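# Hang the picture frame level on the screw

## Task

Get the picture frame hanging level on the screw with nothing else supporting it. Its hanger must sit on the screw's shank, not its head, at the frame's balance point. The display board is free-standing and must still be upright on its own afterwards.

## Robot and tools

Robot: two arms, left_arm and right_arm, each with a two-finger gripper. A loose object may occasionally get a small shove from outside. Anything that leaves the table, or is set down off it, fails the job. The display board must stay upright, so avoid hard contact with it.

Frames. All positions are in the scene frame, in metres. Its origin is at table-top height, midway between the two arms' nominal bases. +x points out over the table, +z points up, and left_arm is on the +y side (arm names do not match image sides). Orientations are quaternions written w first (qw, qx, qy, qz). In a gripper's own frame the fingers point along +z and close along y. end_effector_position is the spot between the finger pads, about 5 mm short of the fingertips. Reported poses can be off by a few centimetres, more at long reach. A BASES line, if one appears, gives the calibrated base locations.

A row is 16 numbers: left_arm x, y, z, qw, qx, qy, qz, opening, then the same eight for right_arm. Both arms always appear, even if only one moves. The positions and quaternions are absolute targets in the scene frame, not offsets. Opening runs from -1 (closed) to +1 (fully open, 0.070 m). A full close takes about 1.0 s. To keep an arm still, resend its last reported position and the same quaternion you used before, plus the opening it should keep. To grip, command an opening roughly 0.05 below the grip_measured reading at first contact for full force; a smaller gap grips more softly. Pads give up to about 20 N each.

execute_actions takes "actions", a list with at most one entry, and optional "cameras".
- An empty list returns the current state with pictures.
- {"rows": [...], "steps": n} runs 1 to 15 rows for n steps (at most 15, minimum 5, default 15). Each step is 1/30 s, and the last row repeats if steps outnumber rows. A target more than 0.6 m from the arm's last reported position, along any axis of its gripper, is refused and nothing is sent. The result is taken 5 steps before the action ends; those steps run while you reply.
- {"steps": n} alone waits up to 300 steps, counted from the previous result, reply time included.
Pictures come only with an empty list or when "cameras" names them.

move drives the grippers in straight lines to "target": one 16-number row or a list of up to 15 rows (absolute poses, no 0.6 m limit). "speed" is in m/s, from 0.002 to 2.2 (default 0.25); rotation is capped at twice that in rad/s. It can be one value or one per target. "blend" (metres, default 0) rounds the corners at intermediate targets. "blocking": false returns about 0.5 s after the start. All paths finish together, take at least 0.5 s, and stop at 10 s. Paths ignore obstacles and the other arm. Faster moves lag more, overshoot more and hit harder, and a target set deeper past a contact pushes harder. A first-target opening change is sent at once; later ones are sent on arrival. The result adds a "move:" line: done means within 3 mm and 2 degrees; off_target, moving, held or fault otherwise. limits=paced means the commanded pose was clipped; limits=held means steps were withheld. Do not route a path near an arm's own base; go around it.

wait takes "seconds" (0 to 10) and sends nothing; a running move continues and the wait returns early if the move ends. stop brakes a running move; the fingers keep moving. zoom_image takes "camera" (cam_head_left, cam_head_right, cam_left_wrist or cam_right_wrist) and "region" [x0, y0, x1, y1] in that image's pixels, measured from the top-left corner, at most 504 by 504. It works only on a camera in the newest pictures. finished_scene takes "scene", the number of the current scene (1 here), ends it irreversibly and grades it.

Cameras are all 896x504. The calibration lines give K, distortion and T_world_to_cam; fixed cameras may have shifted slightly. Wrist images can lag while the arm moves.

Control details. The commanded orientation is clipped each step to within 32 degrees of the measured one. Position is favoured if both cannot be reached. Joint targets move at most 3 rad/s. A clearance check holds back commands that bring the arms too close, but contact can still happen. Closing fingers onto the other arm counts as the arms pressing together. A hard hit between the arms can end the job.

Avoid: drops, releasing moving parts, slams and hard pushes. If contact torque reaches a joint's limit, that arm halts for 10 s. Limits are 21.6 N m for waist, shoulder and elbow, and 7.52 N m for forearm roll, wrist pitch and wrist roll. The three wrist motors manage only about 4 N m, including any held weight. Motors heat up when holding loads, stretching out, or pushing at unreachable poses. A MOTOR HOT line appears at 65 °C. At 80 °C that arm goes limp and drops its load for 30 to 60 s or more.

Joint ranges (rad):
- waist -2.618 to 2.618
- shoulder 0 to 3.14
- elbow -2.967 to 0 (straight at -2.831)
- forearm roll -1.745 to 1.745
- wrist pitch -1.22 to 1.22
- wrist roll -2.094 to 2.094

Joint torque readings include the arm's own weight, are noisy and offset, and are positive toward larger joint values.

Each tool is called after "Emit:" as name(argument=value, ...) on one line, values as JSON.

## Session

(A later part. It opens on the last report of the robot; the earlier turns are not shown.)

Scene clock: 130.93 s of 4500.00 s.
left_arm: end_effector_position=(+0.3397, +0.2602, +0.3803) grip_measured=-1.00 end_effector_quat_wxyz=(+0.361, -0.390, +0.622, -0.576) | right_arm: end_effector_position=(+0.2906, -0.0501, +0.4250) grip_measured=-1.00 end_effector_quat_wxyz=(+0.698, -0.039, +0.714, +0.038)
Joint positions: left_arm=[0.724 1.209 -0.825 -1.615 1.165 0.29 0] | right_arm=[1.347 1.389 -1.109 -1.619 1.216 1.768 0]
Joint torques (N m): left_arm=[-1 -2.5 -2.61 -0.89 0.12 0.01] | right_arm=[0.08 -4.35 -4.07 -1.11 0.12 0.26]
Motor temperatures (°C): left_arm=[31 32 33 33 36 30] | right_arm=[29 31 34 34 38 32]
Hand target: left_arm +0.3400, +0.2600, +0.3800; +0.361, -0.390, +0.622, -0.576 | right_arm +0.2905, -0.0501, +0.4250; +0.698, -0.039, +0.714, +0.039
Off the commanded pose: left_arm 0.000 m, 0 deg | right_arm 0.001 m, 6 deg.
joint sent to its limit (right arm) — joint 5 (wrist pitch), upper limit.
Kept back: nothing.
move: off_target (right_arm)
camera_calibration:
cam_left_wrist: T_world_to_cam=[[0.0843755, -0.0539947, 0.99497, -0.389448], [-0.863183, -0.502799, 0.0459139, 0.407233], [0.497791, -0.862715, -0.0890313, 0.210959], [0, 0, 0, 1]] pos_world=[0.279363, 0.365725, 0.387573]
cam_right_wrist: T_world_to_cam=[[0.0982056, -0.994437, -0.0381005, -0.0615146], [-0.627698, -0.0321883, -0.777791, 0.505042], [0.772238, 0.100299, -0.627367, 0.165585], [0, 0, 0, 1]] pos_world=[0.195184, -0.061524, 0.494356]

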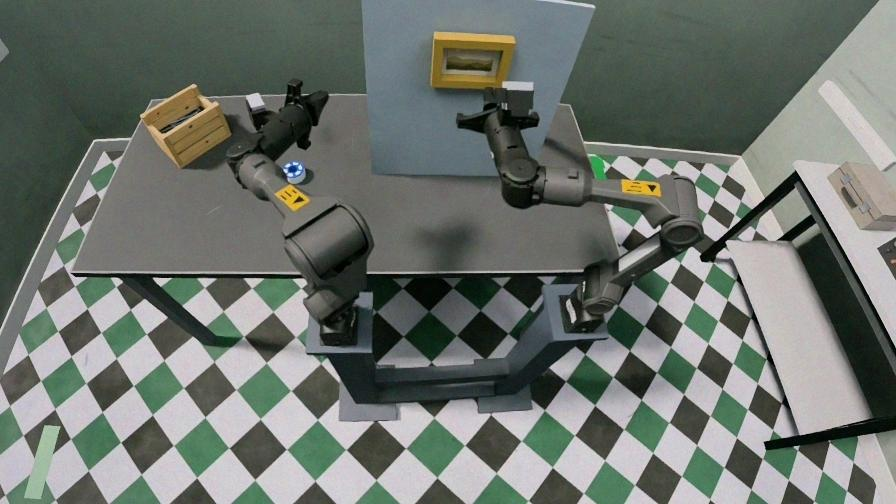

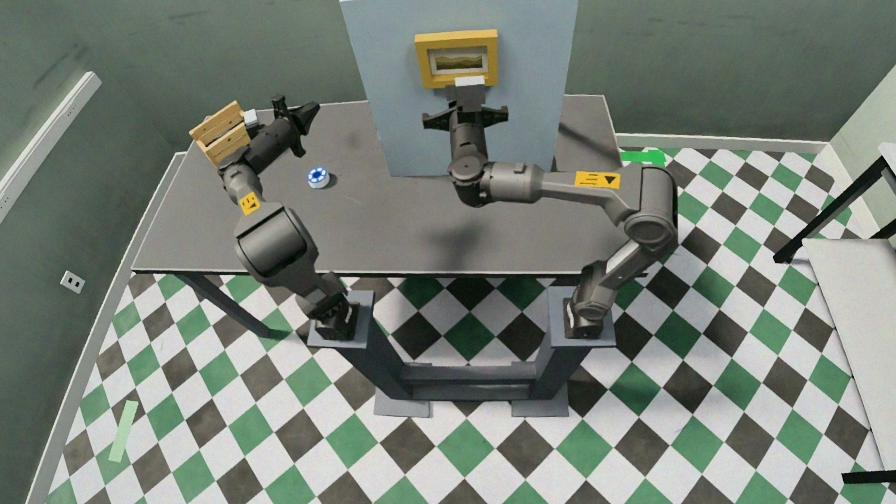

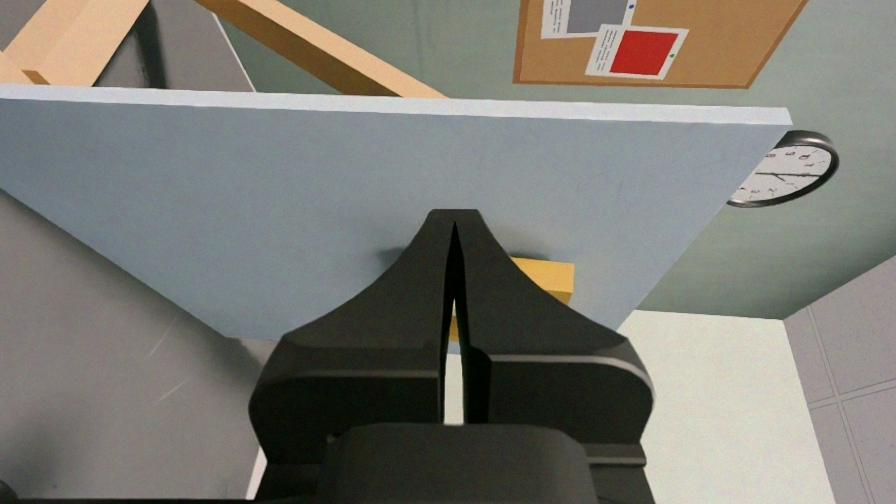

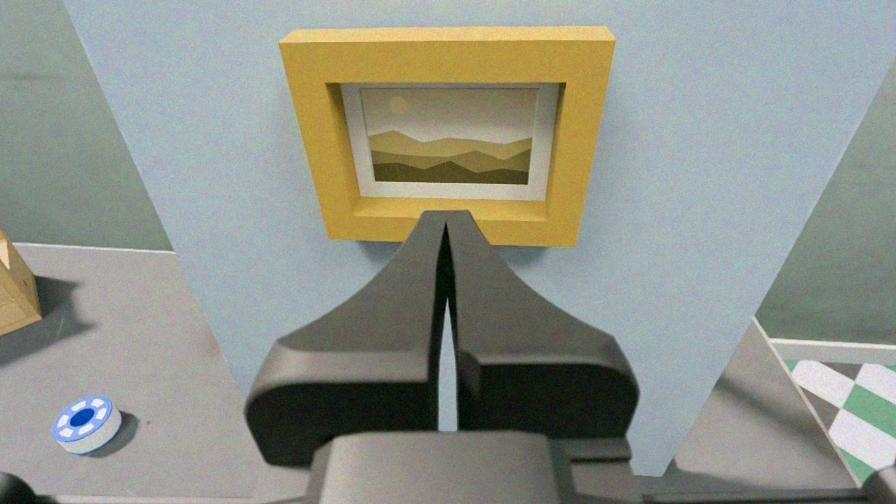

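Emit:
move(target=[[0.36, 0.20, 0.49, 0.2646, -0.182, 0.772, -0.5416, -1, 0.25, -0.25, 0.42, 0.7071, 0, 0.7071, 0, -1],[0.4315, 0.060, 0.50, 0.2646, -0.182, 0.772, -0.5416, 0.3, 0.22, -0.33, 0.40, 0.7071, 0, 0.7071, 0, -1]], speed=[0.2,0.12])

Emit:
zoom_image(camera="cam_left_wrist", region=[350, 190, 550, 300])

Emit:
zoom_image(camera="cam_head_right", region=[390, 10, 520, 100])

Emit:
zoom_image(camera="cam_head_left", region=[410, 10, 540, 100])

Scene clock: 137.57 s of 4500.00 s.
left_arm: end_effector_position=(+0.4317, +0.0599, +0.4997) grip_measured=+0.30 end_effector_quat_wxyz=(+0.265, -0.183, +0.775, -0.543) | right_arm: end_effector_position=(+0.2200, -0.3300, +0.4002) grip_measured=-1.00 end_effector_quat_wxyz=(+0.707, +0.000, +0.707, +0.000)
Joint positions: left_arm=[-0.033 1.673 -1.953 -0.984 1.048 -0.41 0.046] | right_arm=[1.105 0.308 -0.569 -1.392 1.113 1.181 0]
Joint torques (N m): left_arm=[0.53 -7.51 -2.34 -0.76 -0.64 0.08] | right_arm=[-0.45 3.94 -3.48 -1.15 -0.42 0.26]
Motor temperatures (°C): left_arm=[31 32 33 33 36 30] | right_arm=[29 31 34 35 38 32]
Hand target: left_arm +0.4315, +0.0600, +0.5000; +0.266, -0.183, +0.775, -0.544 | right_arm +0.2200, -0.3300, +0.4000; +0.707, +0.000, +0.707, +0.000
Off the commanded pose: left_arm 0.000 m, 0 deg | right_arm 0.000 m, 0 deg.
shoulder posture changed (right arm): the wrist came as close to joint 1's axis as it can, and the arm is now in the other of its two shoulder postures.
Kept back: nothing.
move: done
camera_calibration:
cam_left_wrist: T_world_to_cam=[[0.000506582, -0.36604, 0.930599, -0.43977], [-0.998089, -0.0576886, -0.0221478, 0.446062], [0.0617919, -0.928809, -0.365369, 0.33323], [0, 0, 0, 1]] pos_world=[0.424842, 0.174267, 0.540881]
cam_right_wrist: T_world_to_cam=[[-0.00967351, -0.999213, -0.0384653, -0.311617], [-0.609764, 0.036382, -0.791748, 0.456707], [0.792524, 0.0157957, -0.609636, 0.193217], [0, 0, 0, 1]] pos_world=[0.12234, -0.33104, 0.467402]

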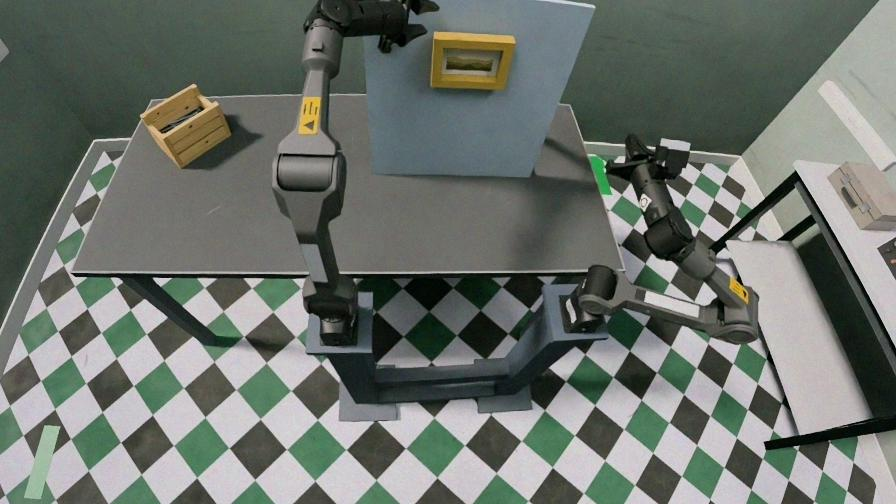

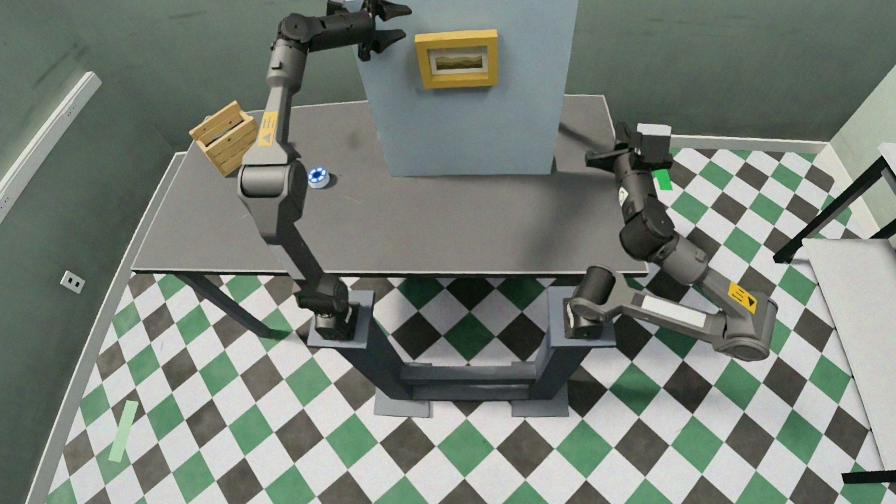

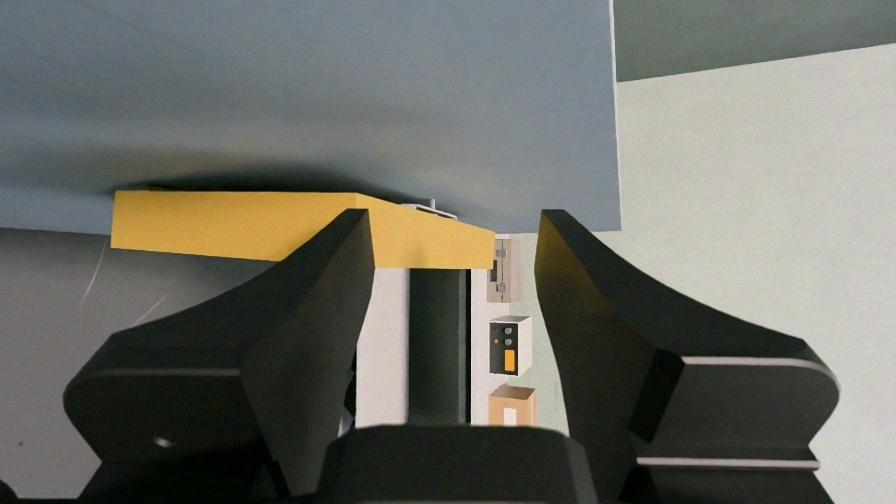

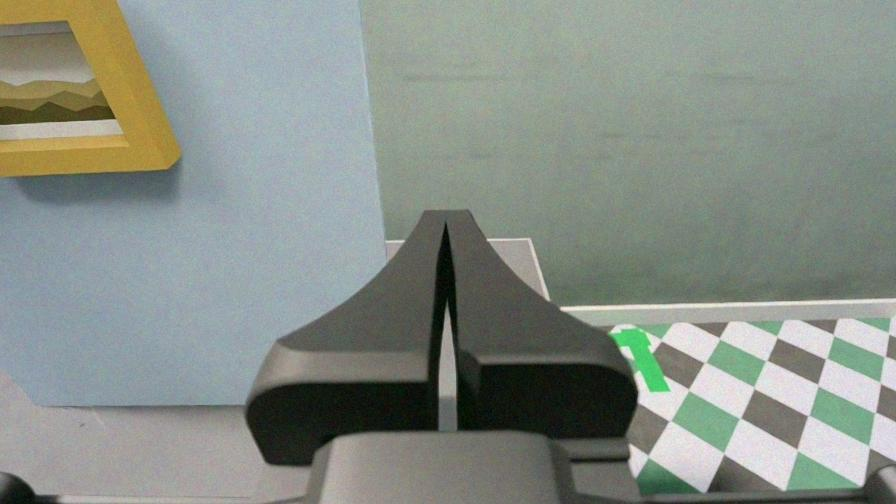

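Scaled by 2.520 from the camera's 896x504 image, which has a finer 1280x720 frame.

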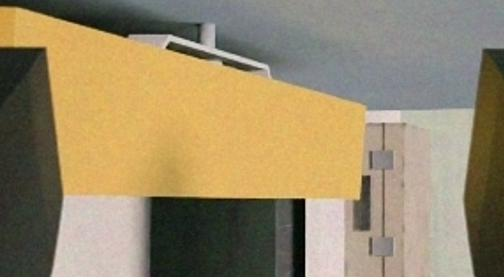

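Scaled by 3.877 from the camera's 896x504 image, which has a finer 1280x720 frame.

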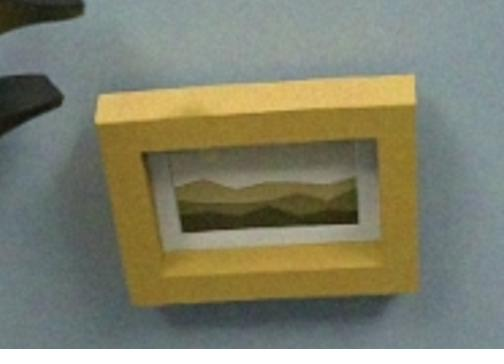

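Scaled by 3.877 from the camera's 896x504 image, which has a finer 1280x720 frame.

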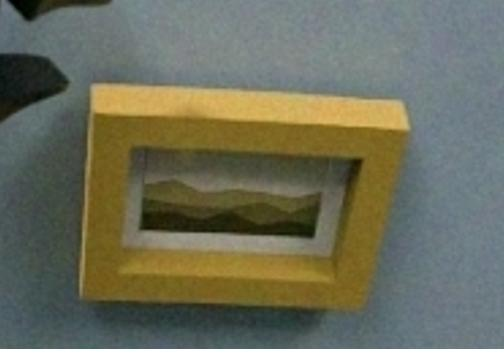

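Emit:
move(target=[0.34, 0.20, 0.47, 0.2646, -0.182, 0.772, -0.5416, 0.3, 0.22, -0.33, 0.40, 0.7071, 0, 0.7071, 0, -1], speed=0.12, cameras=["cam_head_left","cam_head_right"])

Emit:
zoom_image(camera="cam_head_left", region=[410, 10, 540, 100])

Scene clock: 139.60 s of 4500.00 s.
left_arm: end_effector_position=(+0.3398, +0.1996, +0.4699) grip_measured=+0.30 end_effector_quat_wxyz=(+0.355, -0.247, +0.742, -0.513) | right_arm: end_effector_position=(+0.2200, -0.3300, +0.4002) grip_measured=-1.00 end_effector_quat_wxyz=(+0.707, +0.000, +0.707, +0.000)
Joint positions: left_arm=[0.523 1.243 -1.341 -1.257 1.223 -0.004 0.046] | right_arm=[1.105 0.308 -0.569 -1.392 1.113 1.181 0]
Joint torques (N m): left_arm=[-1.01 -2.69 -2.98 -0.93 -0.23 -0.06] | right_arm=[-0.49 3.91 -3.86 -1.14 -0.43 0.24]
Motor temperatures (°C): left_arm=[31 32 33 33 36 30] | right_arm=[29 31 34 35 38 32]
Hand target: left_arm +0.3403, +0.1995, +0.4699; +0.354, -0.247, +0.741, -0.513 | right_arm +0.2200, -0.3300, +0.4000; +0.707, +0.000, +0.707, +0.000
Off the commanded pose: left_arm 0.000 m, 14 deg | right_arm 0.000 m, 0 deg.
joint sent to its limit (left arm) — joint 5 (wrist pitch), upper limit.
Kept back: nothing.
move: off_target (left_arm)
Images, in order (width x height): cam_head_left 896x504, cam_head_right 896x504.

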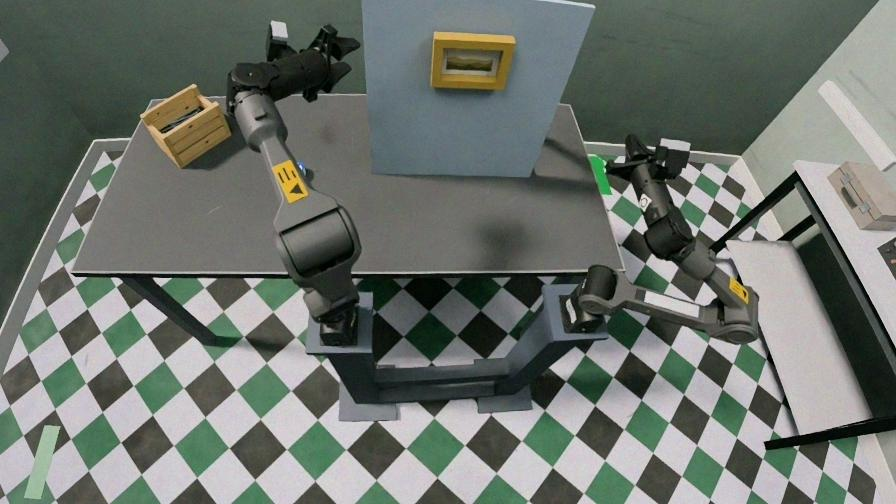

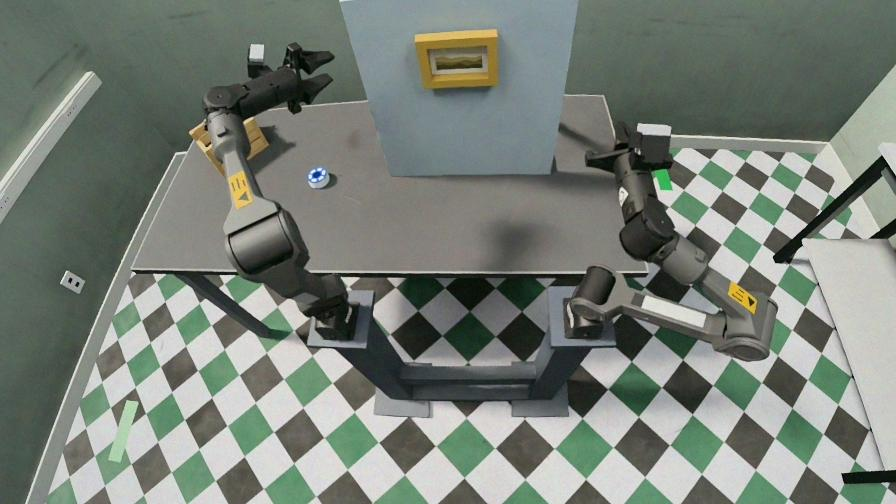

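Scaled by 3.877 from the camera's 896x504 image, which has a finer 1280x720 frame.

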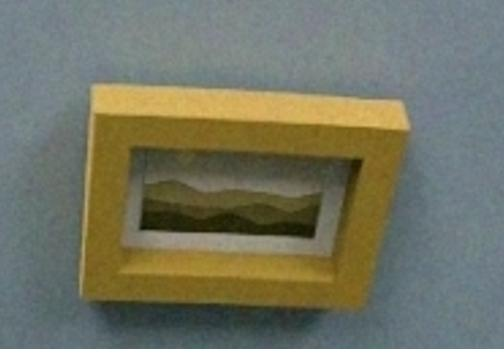

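Emit:
finished_scene(scene=1)

The scene is finished: the task was done.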